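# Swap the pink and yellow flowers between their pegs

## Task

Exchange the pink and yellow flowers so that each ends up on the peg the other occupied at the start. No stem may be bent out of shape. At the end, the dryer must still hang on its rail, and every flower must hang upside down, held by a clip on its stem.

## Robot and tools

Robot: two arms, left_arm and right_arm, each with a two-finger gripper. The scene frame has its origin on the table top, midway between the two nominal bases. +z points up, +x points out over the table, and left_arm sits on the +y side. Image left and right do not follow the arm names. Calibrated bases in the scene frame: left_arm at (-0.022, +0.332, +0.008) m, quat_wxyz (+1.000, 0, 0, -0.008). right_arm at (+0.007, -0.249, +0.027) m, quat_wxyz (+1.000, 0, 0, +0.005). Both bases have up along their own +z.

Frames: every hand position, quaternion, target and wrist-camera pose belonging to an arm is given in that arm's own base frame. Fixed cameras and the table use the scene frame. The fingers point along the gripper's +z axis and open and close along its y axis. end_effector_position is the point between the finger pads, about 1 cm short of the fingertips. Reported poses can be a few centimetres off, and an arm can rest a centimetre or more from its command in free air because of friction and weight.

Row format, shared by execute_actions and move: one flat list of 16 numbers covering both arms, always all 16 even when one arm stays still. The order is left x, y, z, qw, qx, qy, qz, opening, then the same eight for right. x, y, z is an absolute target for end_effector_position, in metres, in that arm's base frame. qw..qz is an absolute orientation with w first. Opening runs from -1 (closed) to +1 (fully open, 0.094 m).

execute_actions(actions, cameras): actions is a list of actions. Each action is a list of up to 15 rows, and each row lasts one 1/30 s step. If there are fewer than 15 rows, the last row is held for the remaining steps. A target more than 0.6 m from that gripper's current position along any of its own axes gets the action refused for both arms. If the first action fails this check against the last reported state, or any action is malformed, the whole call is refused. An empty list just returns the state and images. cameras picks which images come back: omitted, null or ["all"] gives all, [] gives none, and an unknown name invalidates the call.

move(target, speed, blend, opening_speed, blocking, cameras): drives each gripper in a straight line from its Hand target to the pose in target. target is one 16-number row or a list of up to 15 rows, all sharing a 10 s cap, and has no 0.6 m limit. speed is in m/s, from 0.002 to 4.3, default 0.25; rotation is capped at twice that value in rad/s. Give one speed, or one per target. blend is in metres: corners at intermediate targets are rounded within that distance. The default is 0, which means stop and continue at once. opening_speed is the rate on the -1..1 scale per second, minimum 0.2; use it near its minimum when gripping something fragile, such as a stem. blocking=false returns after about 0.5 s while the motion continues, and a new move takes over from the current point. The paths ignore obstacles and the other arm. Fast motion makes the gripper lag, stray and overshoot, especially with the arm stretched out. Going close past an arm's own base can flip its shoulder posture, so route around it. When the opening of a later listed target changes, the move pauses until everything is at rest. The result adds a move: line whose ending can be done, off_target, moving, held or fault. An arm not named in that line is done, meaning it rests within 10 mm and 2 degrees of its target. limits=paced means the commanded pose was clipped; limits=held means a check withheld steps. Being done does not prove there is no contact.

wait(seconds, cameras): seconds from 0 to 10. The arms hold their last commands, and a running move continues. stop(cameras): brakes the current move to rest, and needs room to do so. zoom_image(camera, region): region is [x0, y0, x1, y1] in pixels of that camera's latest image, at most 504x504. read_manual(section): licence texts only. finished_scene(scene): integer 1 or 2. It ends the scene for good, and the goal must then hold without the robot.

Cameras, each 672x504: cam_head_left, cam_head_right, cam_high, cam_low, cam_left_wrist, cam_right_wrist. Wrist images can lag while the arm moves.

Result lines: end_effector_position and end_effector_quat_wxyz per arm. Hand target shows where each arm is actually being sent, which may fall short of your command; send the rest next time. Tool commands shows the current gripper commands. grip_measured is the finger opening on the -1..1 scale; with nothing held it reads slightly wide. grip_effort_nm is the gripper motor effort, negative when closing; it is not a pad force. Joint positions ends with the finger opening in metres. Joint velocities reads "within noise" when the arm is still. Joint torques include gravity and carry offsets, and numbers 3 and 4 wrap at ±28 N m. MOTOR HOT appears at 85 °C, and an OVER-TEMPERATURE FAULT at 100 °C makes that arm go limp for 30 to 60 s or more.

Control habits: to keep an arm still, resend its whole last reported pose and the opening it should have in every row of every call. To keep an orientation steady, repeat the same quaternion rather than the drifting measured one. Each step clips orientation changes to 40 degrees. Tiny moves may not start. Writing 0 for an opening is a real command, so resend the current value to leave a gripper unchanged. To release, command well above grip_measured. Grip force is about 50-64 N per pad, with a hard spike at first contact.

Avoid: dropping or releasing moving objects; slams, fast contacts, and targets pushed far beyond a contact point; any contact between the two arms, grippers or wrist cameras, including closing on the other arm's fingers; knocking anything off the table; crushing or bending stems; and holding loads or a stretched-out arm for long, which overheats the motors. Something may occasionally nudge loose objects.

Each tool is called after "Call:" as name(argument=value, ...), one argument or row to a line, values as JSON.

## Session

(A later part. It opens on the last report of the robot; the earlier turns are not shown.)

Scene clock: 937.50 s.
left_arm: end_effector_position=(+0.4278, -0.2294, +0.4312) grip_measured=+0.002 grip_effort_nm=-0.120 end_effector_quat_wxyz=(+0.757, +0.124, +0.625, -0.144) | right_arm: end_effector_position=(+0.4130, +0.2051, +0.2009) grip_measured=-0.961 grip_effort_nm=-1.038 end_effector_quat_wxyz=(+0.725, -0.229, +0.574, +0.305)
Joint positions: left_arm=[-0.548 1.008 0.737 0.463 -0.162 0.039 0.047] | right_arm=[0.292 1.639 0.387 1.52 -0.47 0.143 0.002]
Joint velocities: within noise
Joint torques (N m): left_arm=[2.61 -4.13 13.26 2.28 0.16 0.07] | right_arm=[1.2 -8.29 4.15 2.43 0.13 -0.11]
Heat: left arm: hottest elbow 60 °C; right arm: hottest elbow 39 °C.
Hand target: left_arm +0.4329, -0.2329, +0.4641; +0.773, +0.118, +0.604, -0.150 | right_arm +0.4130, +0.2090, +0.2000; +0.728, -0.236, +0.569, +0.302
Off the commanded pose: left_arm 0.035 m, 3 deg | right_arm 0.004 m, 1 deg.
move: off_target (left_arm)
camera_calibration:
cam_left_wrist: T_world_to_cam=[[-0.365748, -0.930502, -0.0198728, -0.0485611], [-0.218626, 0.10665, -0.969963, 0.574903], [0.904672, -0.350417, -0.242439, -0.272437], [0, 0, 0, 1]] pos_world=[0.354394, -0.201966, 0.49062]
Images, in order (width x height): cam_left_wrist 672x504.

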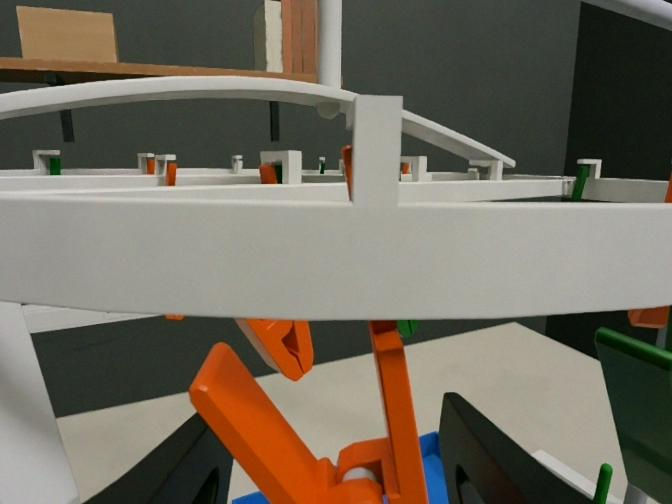

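Call:
move(
  target=[0.438,-0.225,0.469,0.7735,0.1175,0.6044,-0.1504,0.0,0.413,0.209,0.20,0.728,-0.2356,0.5688,0.3016,-1],
  speed=0.06,
  cameras=["cam_left_wrist"],
)

Scene clock: 940.27 s.
left_arm: end_effector_position=(+0.4306, -0.2259, +0.4355) grip_measured=+0.002 grip_effort_nm=-0.115 end_effector_quat_wxyz=(+0.759, +0.127, +0.621, -0.146) | right_arm: end_effector_position=(+0.4130, +0.2051, +0.2009) grip_measured=-0.961 grip_effort_nm=-1.033 end_effector_quat_wxyz=(+0.725, -0.229, +0.574, +0.305)
Joint positions: left_arm=[-0.53 1.008 0.744 0.463 -0.135 0.039 0.047] | right_arm=[0.292 1.639 0.387 1.52 -0.47 0.143 0.002]
Joint velocities: within noise
Joint torques (N m): left_arm=[3.31 -4.78 13.04 1.65 0.16 -0.01] | right_arm=[1.32 -8.29 4.1 2.44 0.14 -0.12]
Heat: left arm: hottest elbow 60 °C; right arm: hottest elbow 38 °C.
Hand target: left_arm +0.4360, -0.2240, +0.4684; +0.774, +0.118, +0.604, -0.150 | right_arm +0.4130, +0.2090, +0.2000; +0.728, -0.236, +0.569, +0.302
Off the commanded pose: left_arm 0.034 m, 3 deg | right_arm 0.004 m, 1 deg.
move: off_target (left_arm)
camera_calibration:
cam_left_wrist: T_world_to_cam=[[-0.372864, -0.927576, -0.0239946, -0.0385862], [-0.209423, 0.109319, -0.971695, 0.576681], [0.903944, -0.357285, -0.235017, -0.277134], [0, 0, 0, 1]] pos_world=[0.356896, -0.197849, 0.494302]
Images, in order (width x height): cam_left_wrist 672x504.

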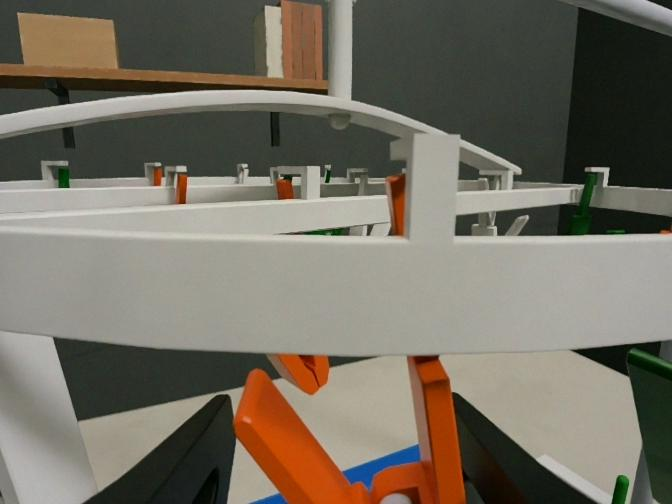

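Call:
move(
  target=[
    [0.438,-0.226,0.469,0.7735,0.1175,0.6044,-0.1504,-0.3,0.413,0.209,0.20,0.728,-0.2356,0.5688,0.3016,-1],
    [0.438,-0.226,0.469,0.7735,0.1175,0.6044,-0.1504,-0.5,0.413,0.209,0.20,0.728,-0.2356,0.5688,0.3016,-1],
    [0.438,-0.226,0.469,0.7735,0.1175,0.6044,-0.1504,-0.95,0.413,0.209,0.20,0.728,-0.2356,0.5688,0.3016,-1],
  ],
  opening_speed=0.3,
  cameras=["cam_left_wrist","cam_right_wrist"],
)

Call:
zoom_image(
  camera="cam_left_wrist",
  region=[220, 300, 480, 504],
)

Scene clock: 949.20 s.
left_arm: end_effector_position=(+0.4306, -0.2259, +0.4355) grip_measured=-0.597 grip_effort_nm=-1.062 end_effector_quat_wxyz=(+0.759, +0.127, +0.621, -0.146) | right_arm: end_effector_position=(+0.4130, +0.2051, +0.2009) grip_measured=-0.961 grip_effort_nm=-1.028 end_effector_quat_wxyz=(+0.725, -0.229, +0.574, +0.305)
Joint positions: left_arm=[-0.53 1.008 0.744 0.463 -0.134 0.039 0.019] | right_arm=[0.292 1.639 0.387 1.52 -0.47 0.143 0.002]
Joint velocities: within noise
Joint torques (N m): left_arm=[3.02 -4.66 13.11 1.7 0.06 0] | right_arm=[1.2 -8.29 4.12 2.47 0.14 -0.12]
Heat: left arm: hottest elbow 60 °C; right arm: hottest elbow 38 °C.
Hand target: left_arm +0.4360, -0.2250, +0.4682; +0.774, +0.118, +0.604, -0.150 | right_arm +0.4130, +0.2090, +0.2000; +0.728, -0.236, +0.569, +0.302
Off the commanded pose: left_arm 0.034 m, 3 deg | right_arm 0.004 m, 1 deg.
move: off_target (left_arm); target 2's new opening was sent with left_arm's hand 0.034 m and 3 deg from that target; target 3's new opening was sent with left_arm's hand 0.034 m and 3 deg from that target
camera_calibration:
cam_left_wrist: T_world_to_cam=[[-0.373208, -0.927436, -0.0240419, -0.0385044], [-0.209292, 0.10941, -0.971713, 0.576672], [0.903832, -0.357619, -0.234938, -0.277234], [0, 0, 0, 1]] pos_world=[0.356896, -0.197949, 0.494301]
cam_right_wrist: T_world_to_cam=[[0.70698, -0.707186, -0.00824138, -0.14636], [-0.139427, -0.127943, -0.981932, 0.322299], [0.693354, 0.695355, -0.189054, -0.304033], [0, 0, 0, 1]] pos_world=[0.359213, 0.149143, 0.25779]
Images, in order (width x height): cam_left_wrist 672x504, cam_right_wrist 672x504.

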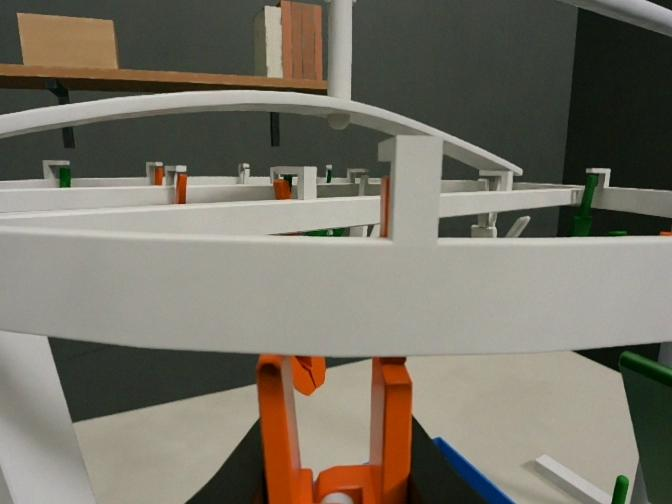

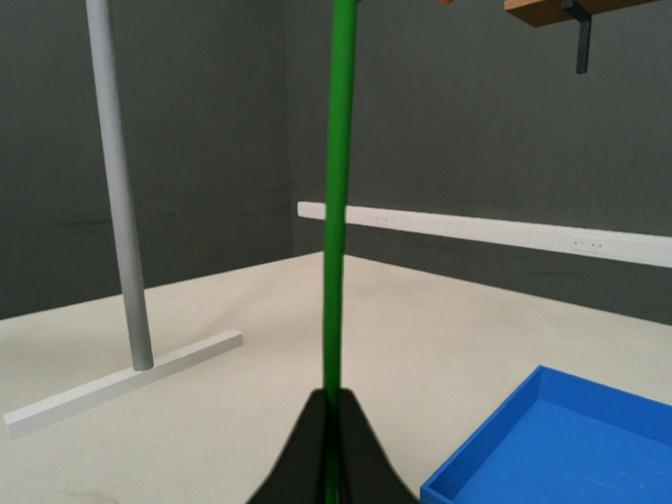

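Scaled by 1.938 from the camera's 672x504 image, which has a finer 960x720 frame.

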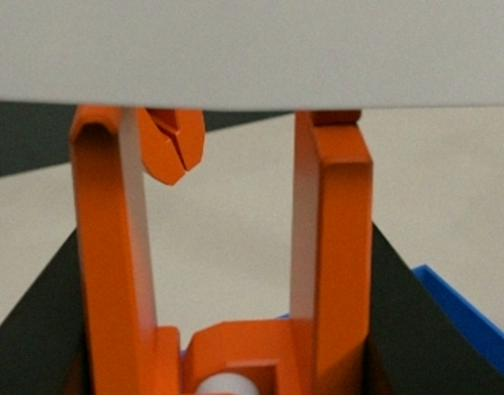

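Call:
move(
  target=[0.438,-0.226,0.469,0.7735,0.1175,0.6044,-0.1504,-0.95,0.392,0.355,0.21,0.728,-0.2356,0.5688,0.3016,-1],
  speed=0.1,
  cameras=["cam_left_wrist","cam_right_wrist","cam_high"],
)

Call:
zoom_image(
  camera="cam_high",
  region=[220, 100, 380, 240],
)

Call:
zoom_image(
  camera="cam_low",
  region=[200, 80, 400, 280],
)

Scene clock: 962.63 s.
left_arm: end_effector_position=(+0.4306, -0.2259, +0.4355) grip_measured=-0.597 grip_effort_nm=-1.067 end_effector_quat_wxyz=(+0.759, +0.127, +0.621, -0.146) | right_arm: end_effector_position=(+0.3849, +0.3443, +0.2063) grip_measured=-0.961 grip_effort_nm=-1.028 end_effector_quat_wxyz=(+0.723, -0.231, +0.576, +0.305)
Joint positions: left_arm=[-0.53 1.008 0.744 0.463 -0.134 0.039 0.019] | right_arm=[0.707 1.67 0.504 1.4 -0.071 0.035 0.002]
Joint velocities: within noise
Joint torques (N m): left_arm=[3.08 -4.66 13.12 1.68 0.06 0] | right_arm=[1.08 -9.93 7.01 1.59 0.1 -0.14]
Heat: left arm: hottest elbow 61 °C; right arm: hottest elbow 37 °C.
Hand target: left_arm +0.4360, -0.2250, +0.4682; +0.774, +0.118, +0.604, -0.150 | right_arm +0.3916, +0.3547, +0.2100; +0.728, -0.236, +0.569, +0.302
Off the commanded pose: left_arm 0.034 m, 3 deg | right_arm 0.013 m, 1 deg.
move: off_target (left_arm, right_arm)
camera_calibration:
cam_left_wrist: T_world_to_cam=[[-0.373208, -0.927436, -0.0240419, -0.0385044], [-0.209292, 0.10941, -0.971713, 0.576672], [0.903832, -0.357619, -0.234938, -0.277234], [0, 0, 0, 1]] pos_world=[0.356896, -0.197949, 0.494301]
cam_right_wrist: T_world_to_cam=[[0.708515, -0.705658, -0.00731114, -0.0293413], [-0.141816, -0.132226, -0.981022, 0.343655], [0.691299, 0.696106, -0.193758, -0.378981], [0, 0, 0, 1]] pos_world=[0.331514, 0.288546, 0.263488]
Images, in order (width x height): cam_high 672x504, cam_left_wrist 672x504, cam_right_wrist 672x504.

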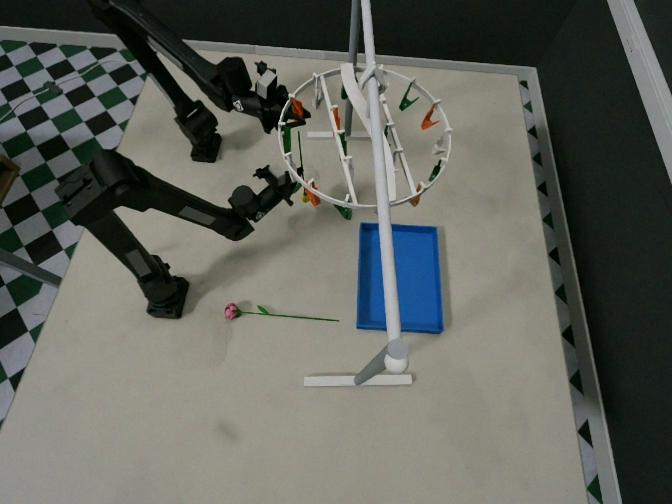

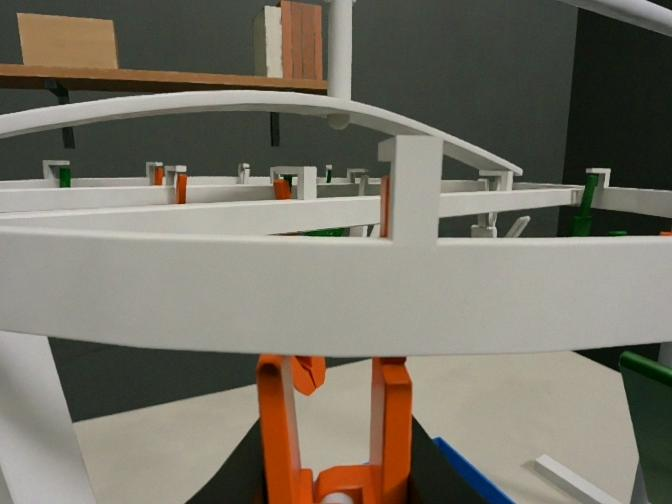

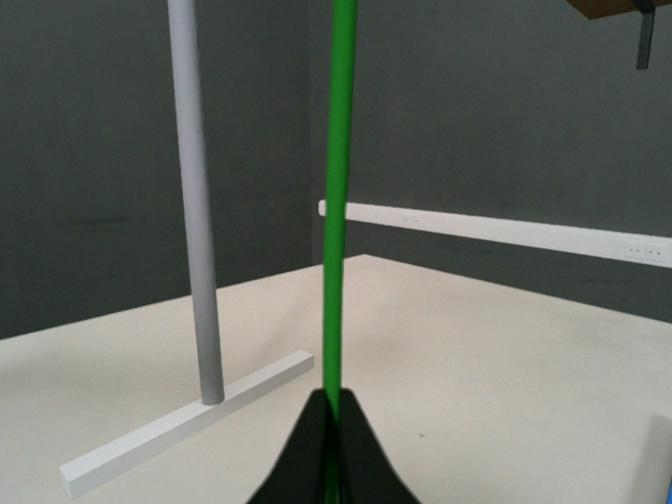

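Scaled by 3.150 from the camera's 672x504 image, which has a finer 960x720 frame.

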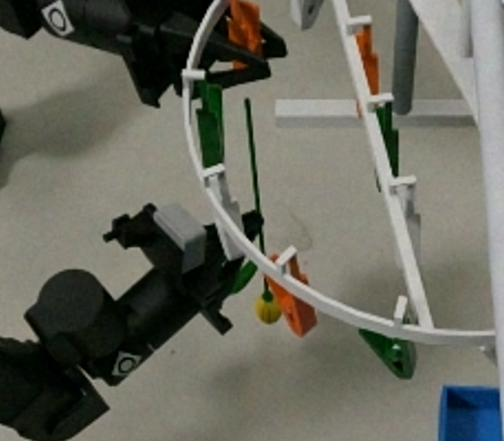

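This scene's latest camera images include none from cam_low. They are from: cam_high, cam_left_wrist, cam_right_wrist. cam_low's image comes with the result of a call that names it in "cameras".

Call:
move(
  target=[0.438,-0.226,0.469,0.7735,0.1175,0.6044,-0.1504,-0.95,0.396,0.360,0.243,0.728,-0.2356,0.5688,0.3016,-1],
  speed=0.1,
)

Call:
zoom_image(
  camera="cam_high",
  region=[250, 80, 350, 180],
)

Call:
zoom_image(
  camera="cam_low",
  region=[200, 80, 400, 280],
)

Scene clock: 970.03 s.
left_arm: end_effector_position=(+0.4306, -0.2259, +0.4355) grip_measured=-0.597 grip_effort_nm=-1.062 end_effector_quat_wxyz=(+0.759, +0.127, +0.621, -0.146) | right_arm: end_effector_position=(+0.3907, +0.3491, +0.2295) grip_measured=-0.961 grip_effort_nm=-1.038 end_effector_quat_wxyz=(+0.719, -0.232, +0.582, +0.302)
Joint positions: left_arm=[-0.53 1.008 0.744 0.463 -0.134 0.039 0.019] | right_arm=[0.708 1.583 0.531 1.269 -0.068 0.033 0.002]
Joint velocities: within noise
Joint torques (N m): left_arm=[3.02 -4.66 13.11 1.7 0.06 0] | right_arm=[1.26 -10.87 8.02 1.63 0.08 -0.11]
Heat: left arm: hottest elbow 62 °C; right arm: hottest elbow 37 °C.
Hand target: left_arm +0.4360, -0.2250, +0.4682; +0.774, +0.118, +0.604, -0.150 | right_arm +0.3954, +0.3596, +0.2433; +0.728, -0.235, +0.569, +0.302
Off the commanded pose: left_arm 0.034 m, 3 deg | right_arm 0.018 m, 2 deg.
move: off_target (left_arm, right_arm)
camera_calibration:
cam_left_wrist: T_world_to_cam=[[-0.373208, -0.927436, -0.0240419, -0.0385044], [-0.209292, 0.10941, -0.971713, 0.576672], [0.903832, -0.357619, -0.234938, -0.277234], [0, 0, 0, 1]] pos_world=[0.356896, -0.197949, 0.494301]
cam_right_wrist: T_world_to_cam=[[0.706708, -0.707458, -0.00819114, -0.0283535], [-0.154348, -0.142865, -0.977633, 0.375685], [0.690464, 0.692165, -0.210159, -0.376257], [0, 0, 0, 1]] pos_world=[0.337816, 0.294045, 0.287976]

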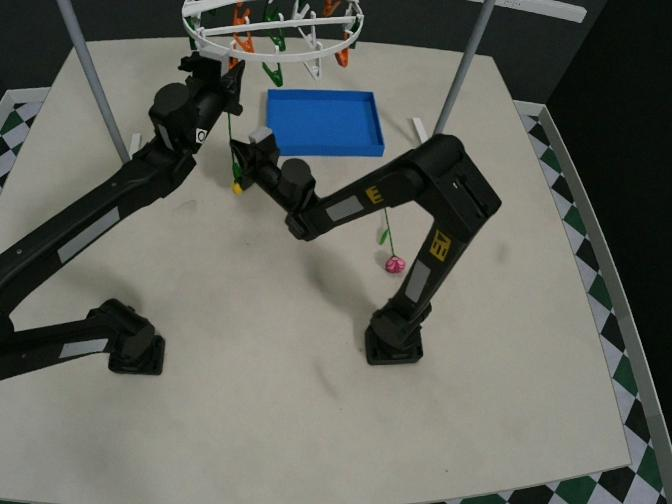

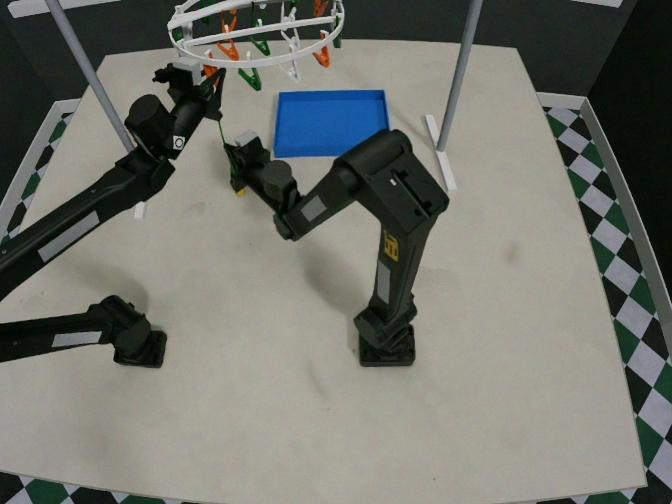

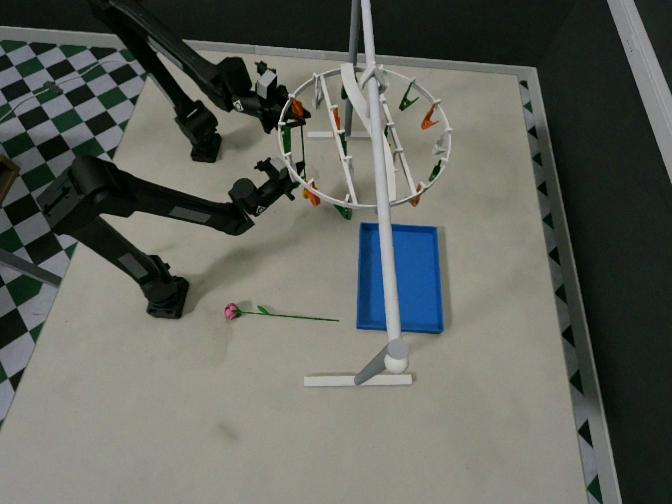

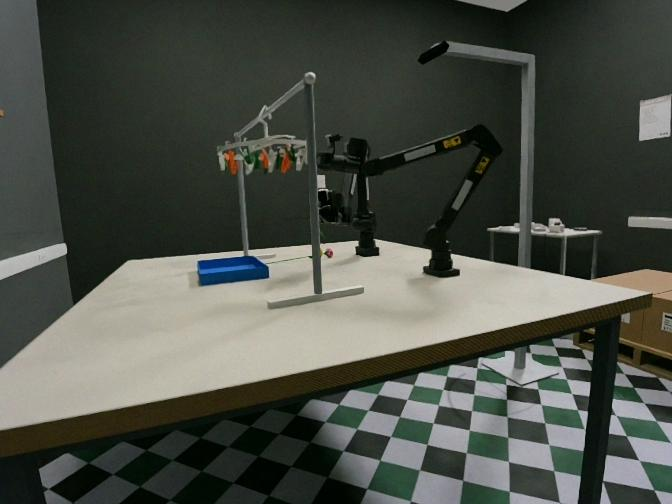

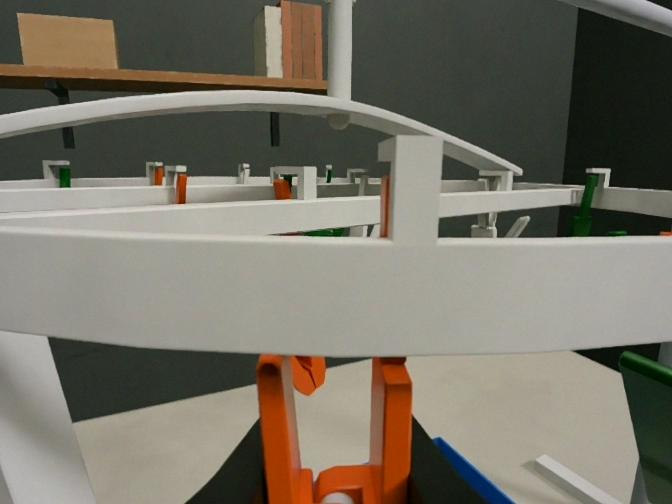

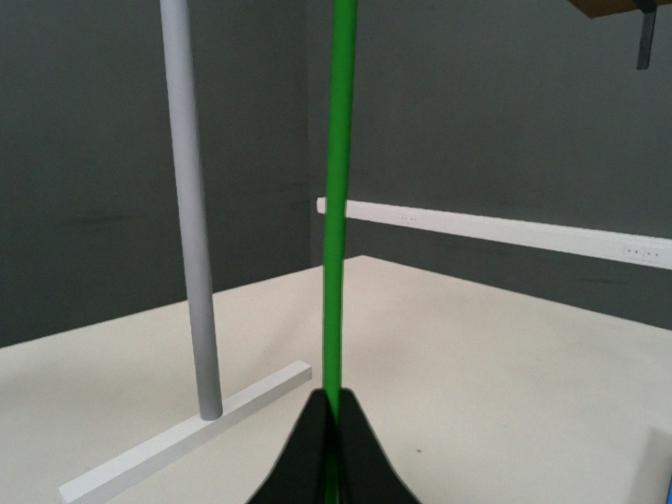

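Scaled by 5.040 from the camera's 672x504 image, which has a finer 960x720 frame.

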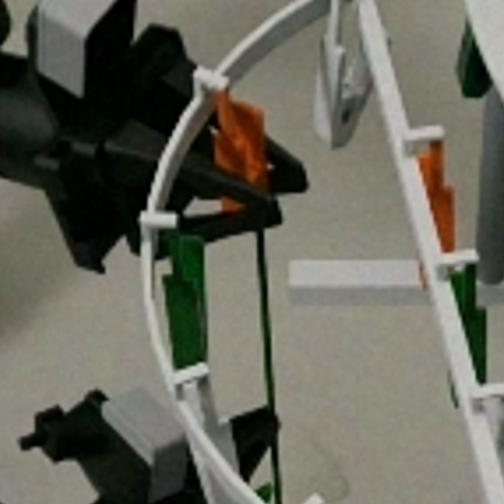

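Scaled by 2.520 from the camera's 672x504 image, which has a finer 960x720 frame.

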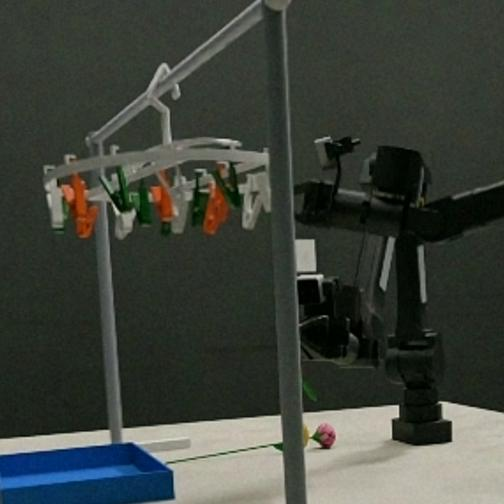

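Call:
zoom_image(
  camera="cam_head_left",
  region=[190, 30, 290, 130],
)

Call:
zoom_image(
  camera="cam_head_right",
  region=[170, 40, 270, 140],
)

Scaled by 5.040 from the camera's 672x504 image, which has a finer 960x720 frame.

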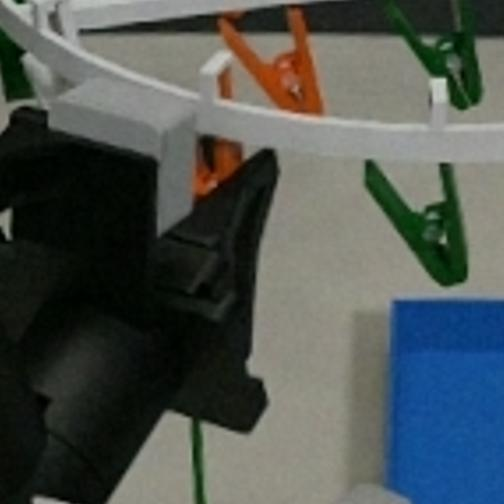

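Scaled by 5.040 from the camera's 672x504 image, which has a finer 960x720 frame.

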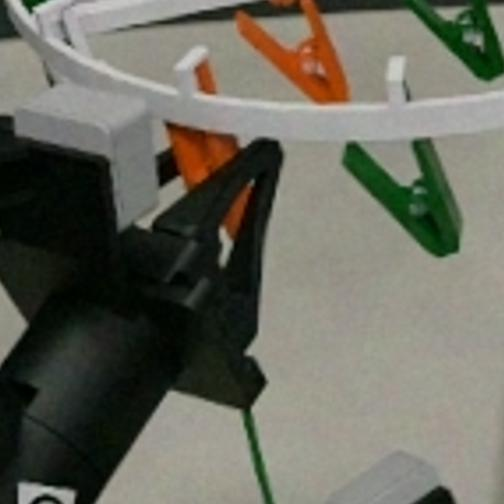

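Call:
move(
  target=[
    [0.438,-0.226,0.469,0.7735,0.1175,0.6044,-0.1504,-0.95,0.396,0.360,0.225,0.728,-0.2356,0.5688,0.3016,-1],
    [0.438,-0.226,0.469,0.7735,0.1175,0.6044,-0.1504,-0.95,0.387,0.345,0.235,0.728,-0.2356,0.5688,0.3016,-1],
  ],
  speed=0.08,
  cameras=["cam_head_left","cam_head_right","cam_high"],
)

Call:
zoom_image(
  camera="cam_high",
  region=[250, 80, 350, 180],
)

Call:
zoom_image(
  camera="cam_head_right",
  region=[170, 40, 270, 140],
)

Call:
zoom_image(
  camera="cam_head_left",
  region=[190, 30, 290, 130],
)

Scene clock: 1005.87 s.
left_arm: end_effector_position=(+0.4306, -0.2259, +0.4355) grip_measured=-0.597 grip_effort_nm=-1.057 end_effector_quat_wxyz=(+0.759, +0.127, +0.621, -0.146) | right_arm: end_effector_position=(+0.3881, +0.3494, +0.2365) grip_measured=-0.961 grip_effort_nm=-1.033 end_effector_quat_wxyz=(+0.726, -0.233, +0.569, +0.308)
Joint positions: left_arm=[-0.53 1.008 0.744 0.463 -0.134 0.039 0.019] | right_arm=[0.708 1.583 0.531 1.299 -0.079 0.033 0.002]
Joint velocities: within noise
Joint torques (N m): left_arm=[3.14 -4.6 13.12 1.69 0.05 0] | right_arm=[0.21 -11.46 4.46 2.13 -0.08 -0.1]
Heat: left arm: hottest elbow 64 °C; right arm: hottest elbow 38 °C.
Hand target: left_arm +0.4360, -0.2250, +0.4682; +0.774, +0.118, +0.604, -0.150 | right_arm +0.3871, +0.3451, +0.2350; +0.728, -0.236, +0.569, +0.302
Off the commanded pose: left_arm 0.034 m, 3 deg | right_arm 0.005 m, 1 deg.
move: off_target (left_arm)
Images, in order (width x height): cam_head_left 672x504, cam_head_right 672x504, cam_high 672x504.

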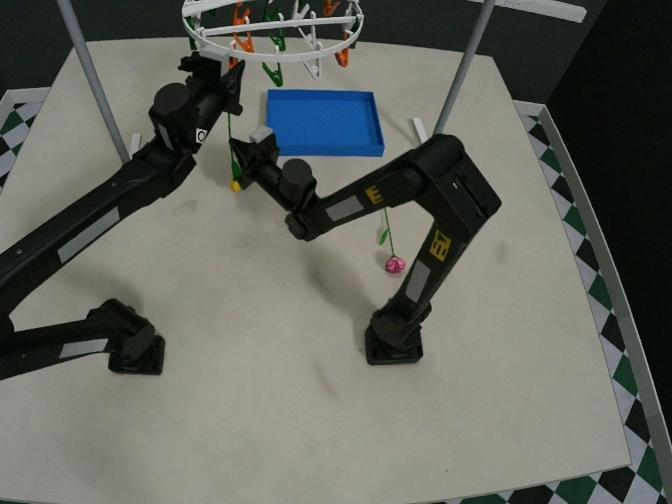

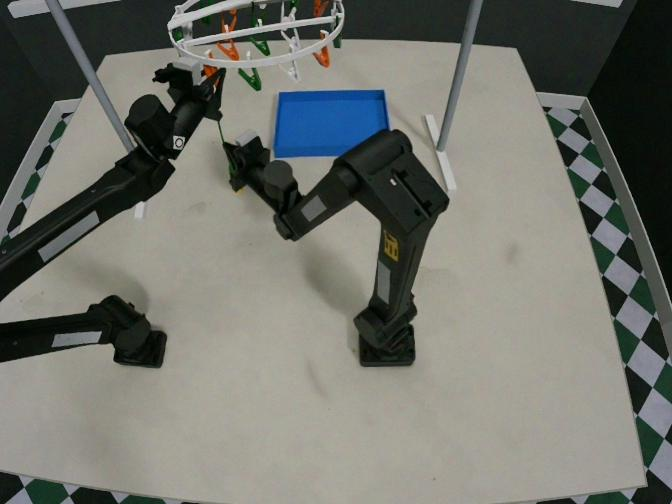

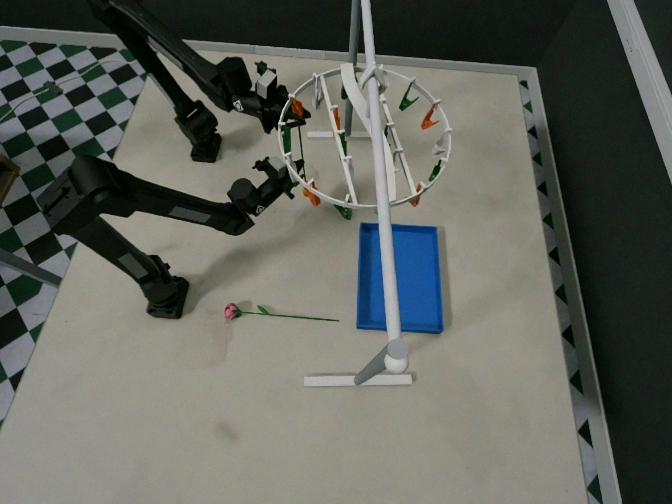

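Scaled by 5.040 from the camera's 672x504 image, which has a finer 960x720 frame.

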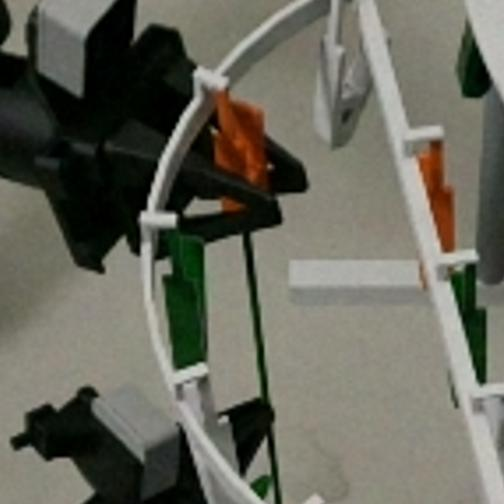

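Scaled by 5.040 from the camera's 672x504 image, which has a finer 960x720 frame.

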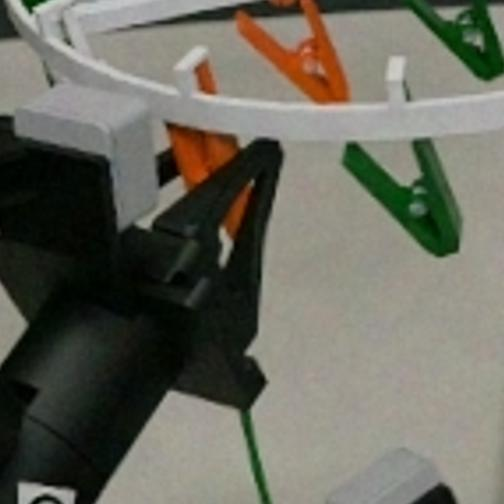

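Scaled by 5.040 from the camera's 672x504 image, which has a finer 960x720 frame.

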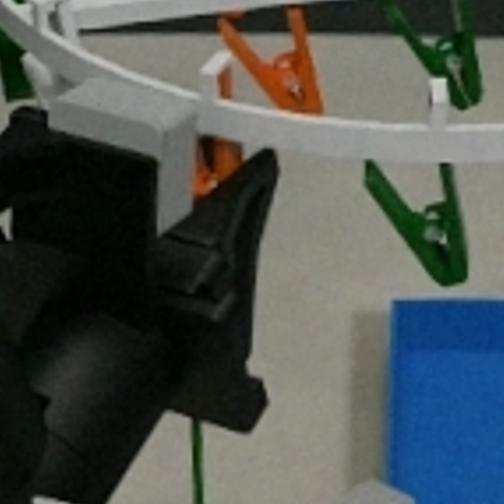

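Call:
move(
  target=[
    [0.438,-0.226,0.469,0.7735,0.1175,0.6044,-0.1504,-0.95,0.389,0.352,0.220,0.728,-0.2356,0.5688,0.3016,-1],
    [0.438,-0.226,0.469,0.7735,0.1175,0.6044,-0.1504,-0.95,0.389,0.332,0.222,0.728,-0.2356,0.5688,0.3016,-1],
  ],
  speed=0.08,
  cameras=["cam_head_left","cam_head_right","cam_high","cam_right_wrist"],
)

Call:
zoom_image(
  camera="cam_high",
  region=[250, 80, 350, 180],
)

Call:
zoom_image(
  camera="cam_head_right",
  region=[170, 40, 270, 140],
)

Scene clock: 1010.40 s.
left_arm: end_effector_position=(+0.4306, -0.2259, +0.4355) grip_measured=-0.597 grip_effort_nm=-1.067 end_effector_quat_wxyz=(+0.759, +0.127, +0.621, -0.146) | right_arm: end_effector_position=(+0.3899, +0.3378, +0.2193) grip_measured=-0.961 grip_effort_nm=-1.028 end_effector_quat_wxyz=(+0.723, -0.237, +0.573, +0.305)
Joint positions: left_arm=[-0.53 1.008 0.744 0.463 -0.134 0.039 0.019] | right_arm=[0.678 1.62 0.507 1.347 -0.11 0.033 0.002]
Joint velocities: within noise
Joint torques (N m): left_arm=[3.08 -4.66 13.11 1.7 0.05 0] | right_arm=[-0.09 -11.63 4.16 2.67 -0.06 -0.01]
Heat: left arm: hottest elbow 65 °C; right arm: hottest elbow 38 °C.
Hand target: left_arm +0.4360, -0.2250, +0.4682; +0.774, +0.118, +0.604, -0.150 | right_arm +0.3890, +0.3321, +0.2219; +0.728, -0.236, +0.569, +0.302
Off the commanded pose: left_arm 0.034 m, 3 deg | right_arm 0.006 m, 1 deg.
move: off_target (left_arm)
camera_calibration:
cam_right_wrist: T_world_to_cam=[[0.714777, -0.699345, 0.00323233, -0.044241], [-0.1339, -0.141388, -0.980857, 0.35623], [0.686414, 0.700661, -0.194703, -0.374693], [0, 0, 0, 1]] pos_world=[0.336516, 0.28196, 0.2766]
Images, in order (width x height): cam_head_left 672x504, cam_head_right 672x504, cam_high 672x504, cam_right_wrist 672x504.

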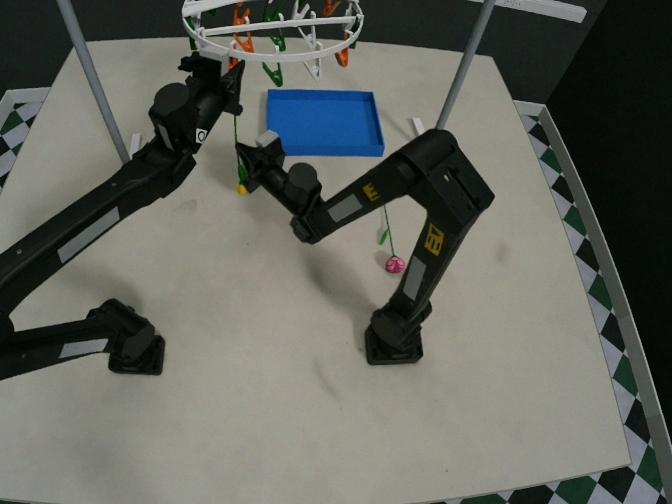

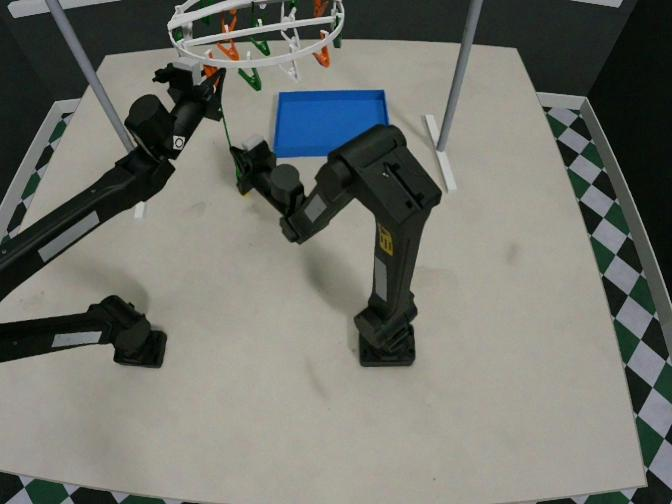

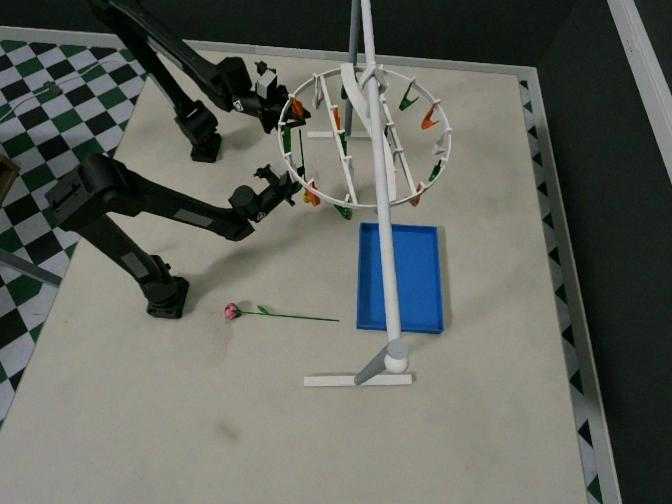

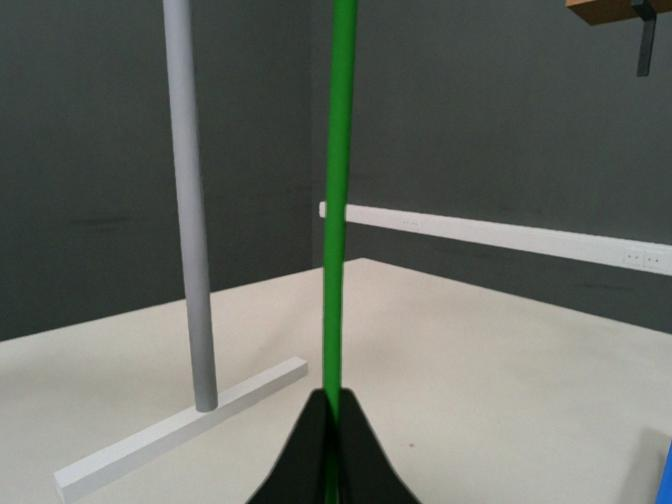

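Scaled by 5.040 from the camera's 672x504 image, which has a finer 960x720 frame.

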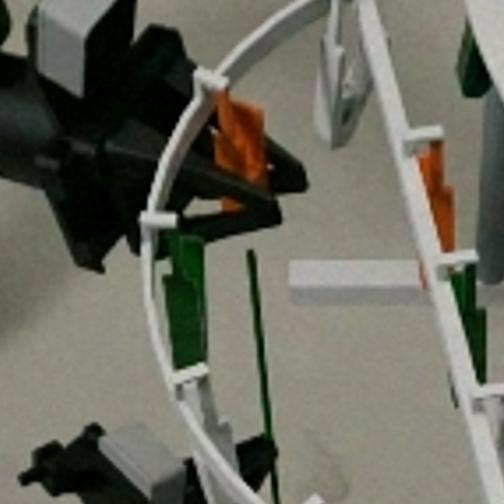

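Scaled by 5.040 from the camera's 672x504 image, which has a finer 960x720 frame.

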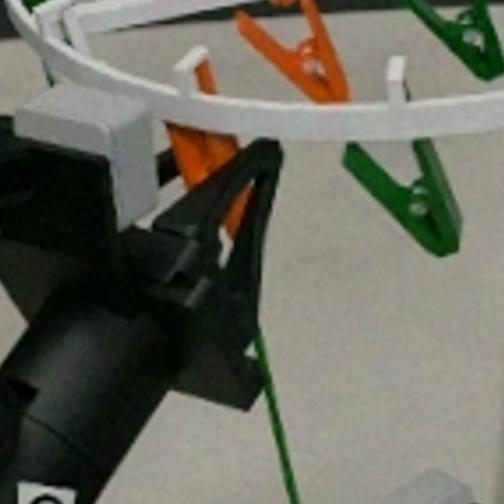

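Call:
move(
  target=[0.438,-0.226,0.469,0.7735,0.1175,0.6044,-0.1504,-0.95,0.388,0.332,0.237,0.728,-0.2356,0.5688,0.3016,-1],
  speed=0.05,
  cameras=["cam_high","cam_head_right","cam_right_wrist"],
)

Call:
zoom_image(
  camera="cam_high",
  region=[250, 80, 350, 180],
)

Call:
zoom_image(
  camera="cam_head_right",
  region=[170, 40, 270, 140],
)

Scene clock: 1026.20 s.
left_arm: end_effector_position=(+0.4306, -0.2259, +0.4355) grip_measured=-0.597 grip_effort_nm=-1.062 end_effector_quat_wxyz=(+0.759, +0.127, +0.621, -0.146) | right_arm: end_effector_position=(+0.3873, +0.3356, +0.2383) grip_measured=-0.961 grip_effort_nm=-1.033 end_effector_quat_wxyz=(+0.728, -0.235, +0.566, +0.306)
Joint positions: left_arm=[-0.53 1.008 0.744 0.463 -0.134 0.039 0.019] | right_arm=[0.678 1.564 0.507 1.31 -0.11 0.033 0.002]
Joint velocities: within noise
Joint torques (N m): left_arm=[3.08 -4.66 13.12 1.69 0.06 0] | right_arm=[0.03 -11.16 4.81 1.59 0.01 -0.03]
Heat: left arm: hottest elbow 65 °C; right arm: hottest elbow 36 °C.
Hand target: left_arm +0.4360, -0.2250, +0.4682; +0.774, +0.118, +0.604, -0.150 | right_arm +0.3880, +0.3320, +0.2370; +0.728, -0.236, +0.569, +0.302
Off the commanded pose: left_arm 0.034 m, 3 deg | right_arm 0.004 m, 1 deg.
move: off_target (left_arm)
camera_calibration:
cam_right_wrist: T_world_to_cam=[[0.714688, -0.699421, 0.00553605, -0.0444517], [-0.119007, -0.129396, -0.984426, 0.3653], [0.689244, 0.702899, -0.175714, -0.374135], [0, 0, 0, 1]] pos_world=[0.333113, 0.279157, 0.294116]
Images, in order (width x height): cam_head_right 672x504, cam_high 672x504, cam_right_wrist 672x504.

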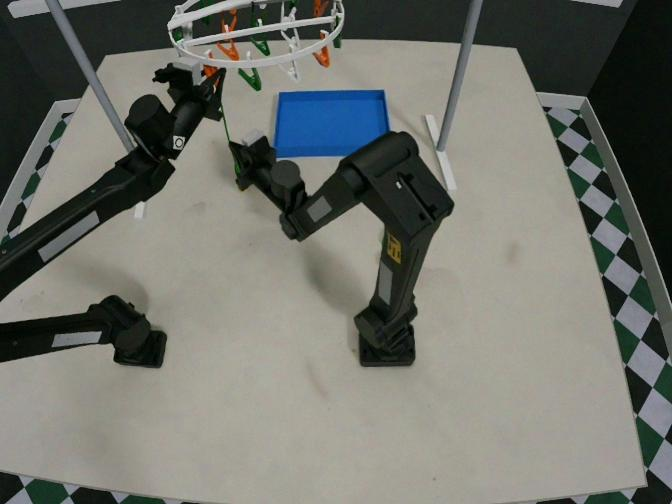

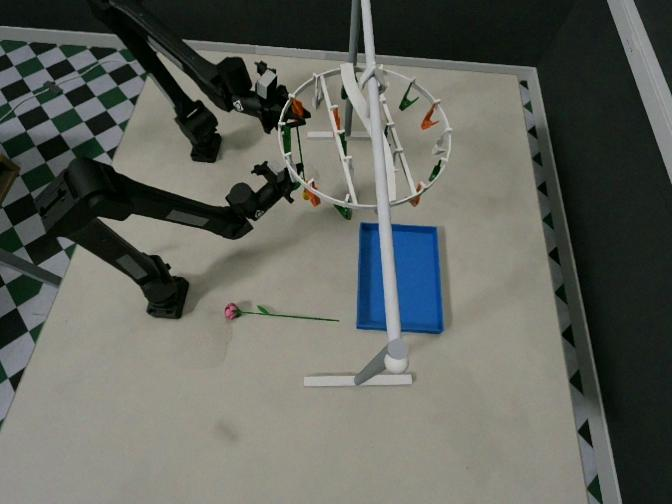

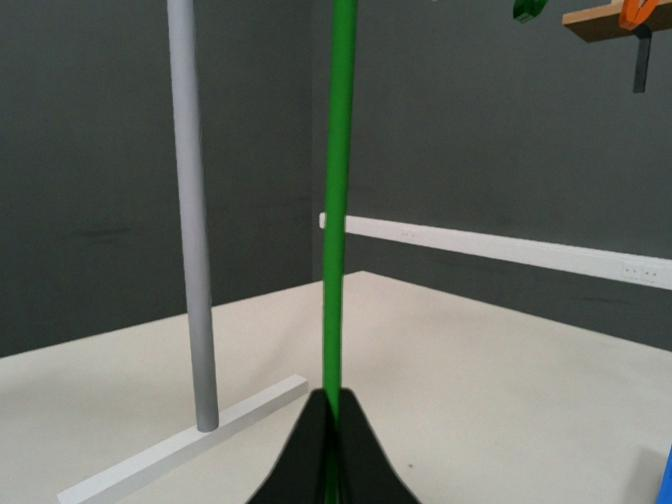

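Scaled by 5.040 from the camera's 672x504 image, which has a finer 960x720 frame.

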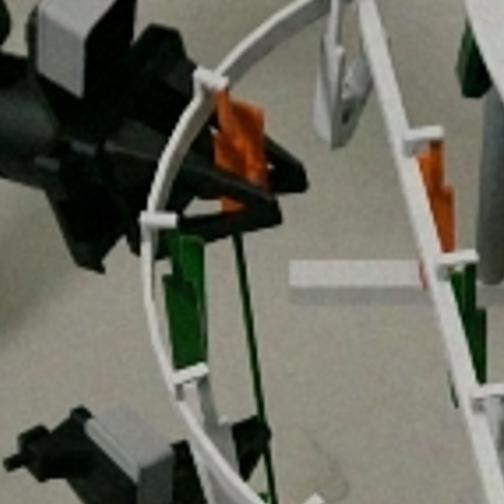

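Scaled by 5.040 from the camera's 672x504 image, which has a finer 960x720 frame.

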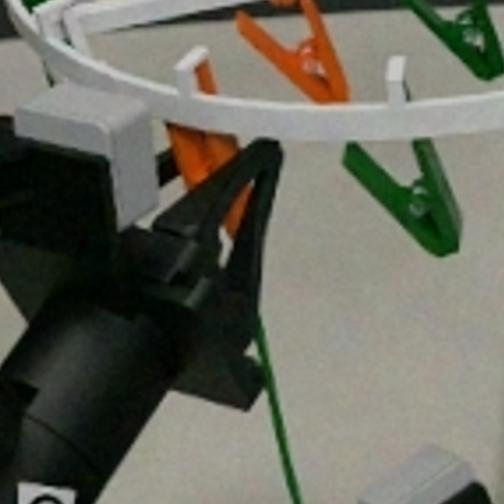

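Call:
move(
  target=[0.438,-0.226,0.469,0.7735,0.1175,0.6044,-0.1504,-0.95,0.388,0.332,0.249,0.728,-0.2356,0.5688,0.3016,-1],
  speed=0.05,
  cameras=["cam_high","cam_head_right","cam_right_wrist"],
)

Call:
zoom_image(
  camera="cam_high",
  region=[250, 80, 350, 180],
)

Call:
zoom_image(
  camera="cam_head_right",
  region=[170, 40, 270, 140],
)

Scene clock: 1031.07 s.
left_arm: end_effector_position=(+0.4307, -0.2260, +0.4380) grip_measured=-0.597 grip_effort_nm=-1.067 end_effector_quat_wxyz=(+0.761, +0.127, +0.620, -0.147) | right_arm: end_effector_position=(+0.3863, +0.3349, +0.2451) grip_measured=-0.961 grip_effort_nm=-1.038 end_effector_quat_wxyz=(+0.725, -0.236, +0.570, +0.305)
Joint positions: left_arm=[-0.53 1.008 0.748 0.463 -0.134 0.039 0.019] | right_arm=[0.678 1.525 0.507 1.259 -0.11 0.033 0.002]
Joint velocities: within noise
Joint torques (N m): left_arm=[3.19 -4.6 12.88 1.69 0.06 0] | right_arm=[-0.03 -11.28 5.55 1.72 0 -0.01]
Heat: left arm: hottest elbow 66 °C; right arm: hottest elbow 36 °C.
Hand target: left_arm +0.4362, -0.2251, +0.4684; +0.774, +0.118, +0.604, -0.150 | right_arm +0.3880, +0.3320, +0.2490; +0.728, -0.236, +0.569, +0.302
Off the commanded pose: left_arm 0.032 m, 3 deg | right_arm 0.005 m, 1 deg.
move: off_target (left_arm)
camera_calibration:
cam_right_wrist: T_world_to_cam=[[0.714756, -0.699363, 0.00403235, -0.0440021], [-0.128376, -0.136865, -0.982236, 0.377395], [0.687491, 0.701541, -0.187607, -0.367591], [0, 0, 0, 1]] pos_world=[0.332615, 0.278759, 0.301906]
Images, in order (width x height): cam_head_right 672x504, cam_high 672x504, cam_right_wrist 672x504.

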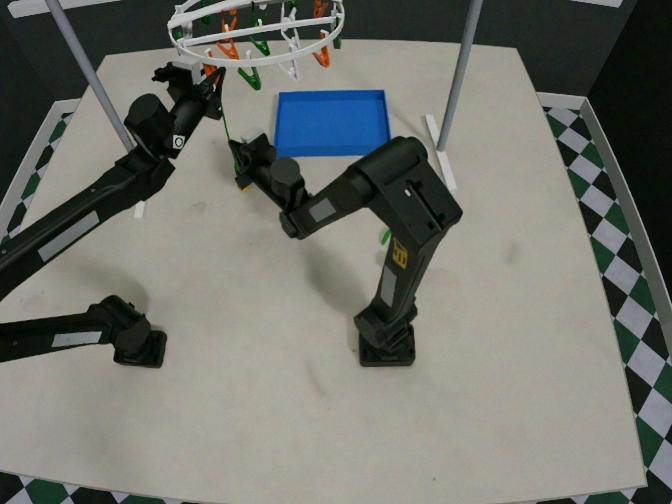

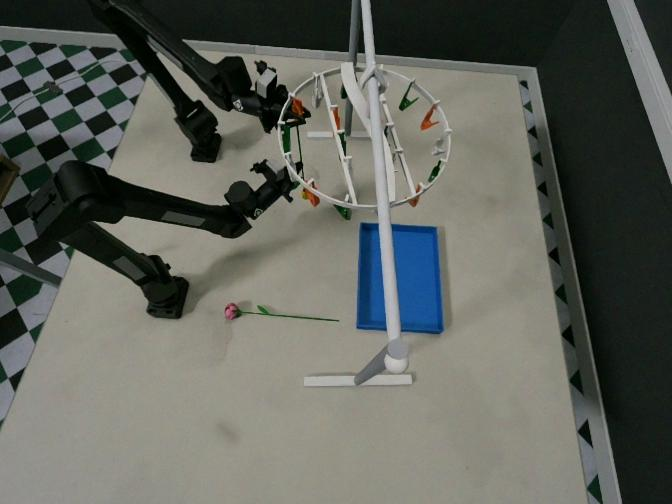

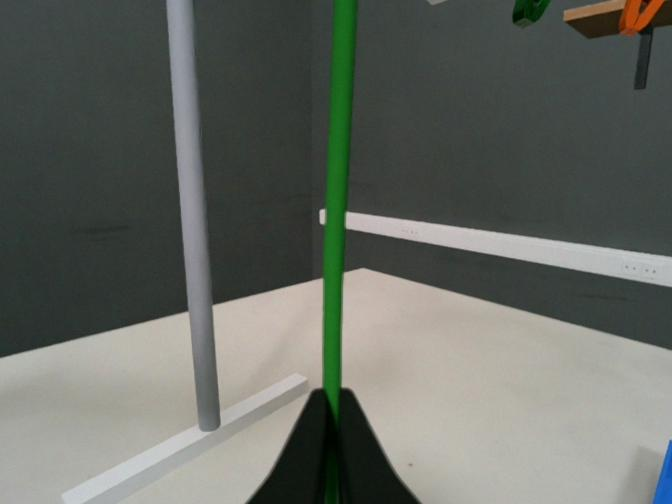

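Scaled by 5.040 from the camera's 672x504 image, which has a finer 960x720 frame.

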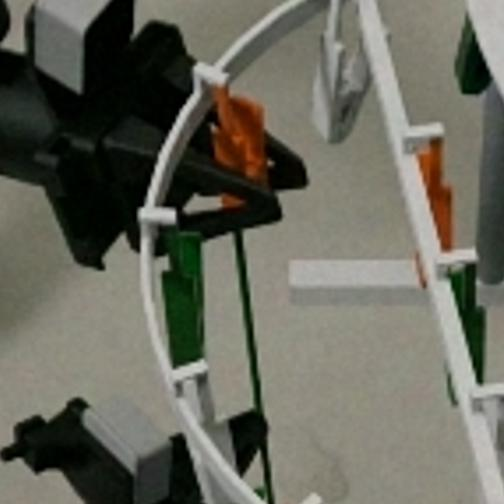

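Scaled by 5.040 from the camera's 672x504 image, which has a finer 960x720 frame.

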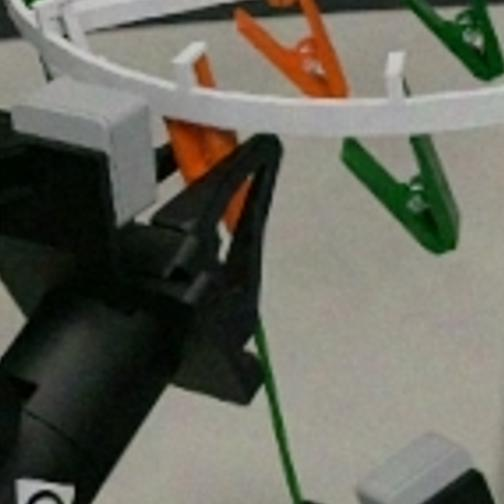

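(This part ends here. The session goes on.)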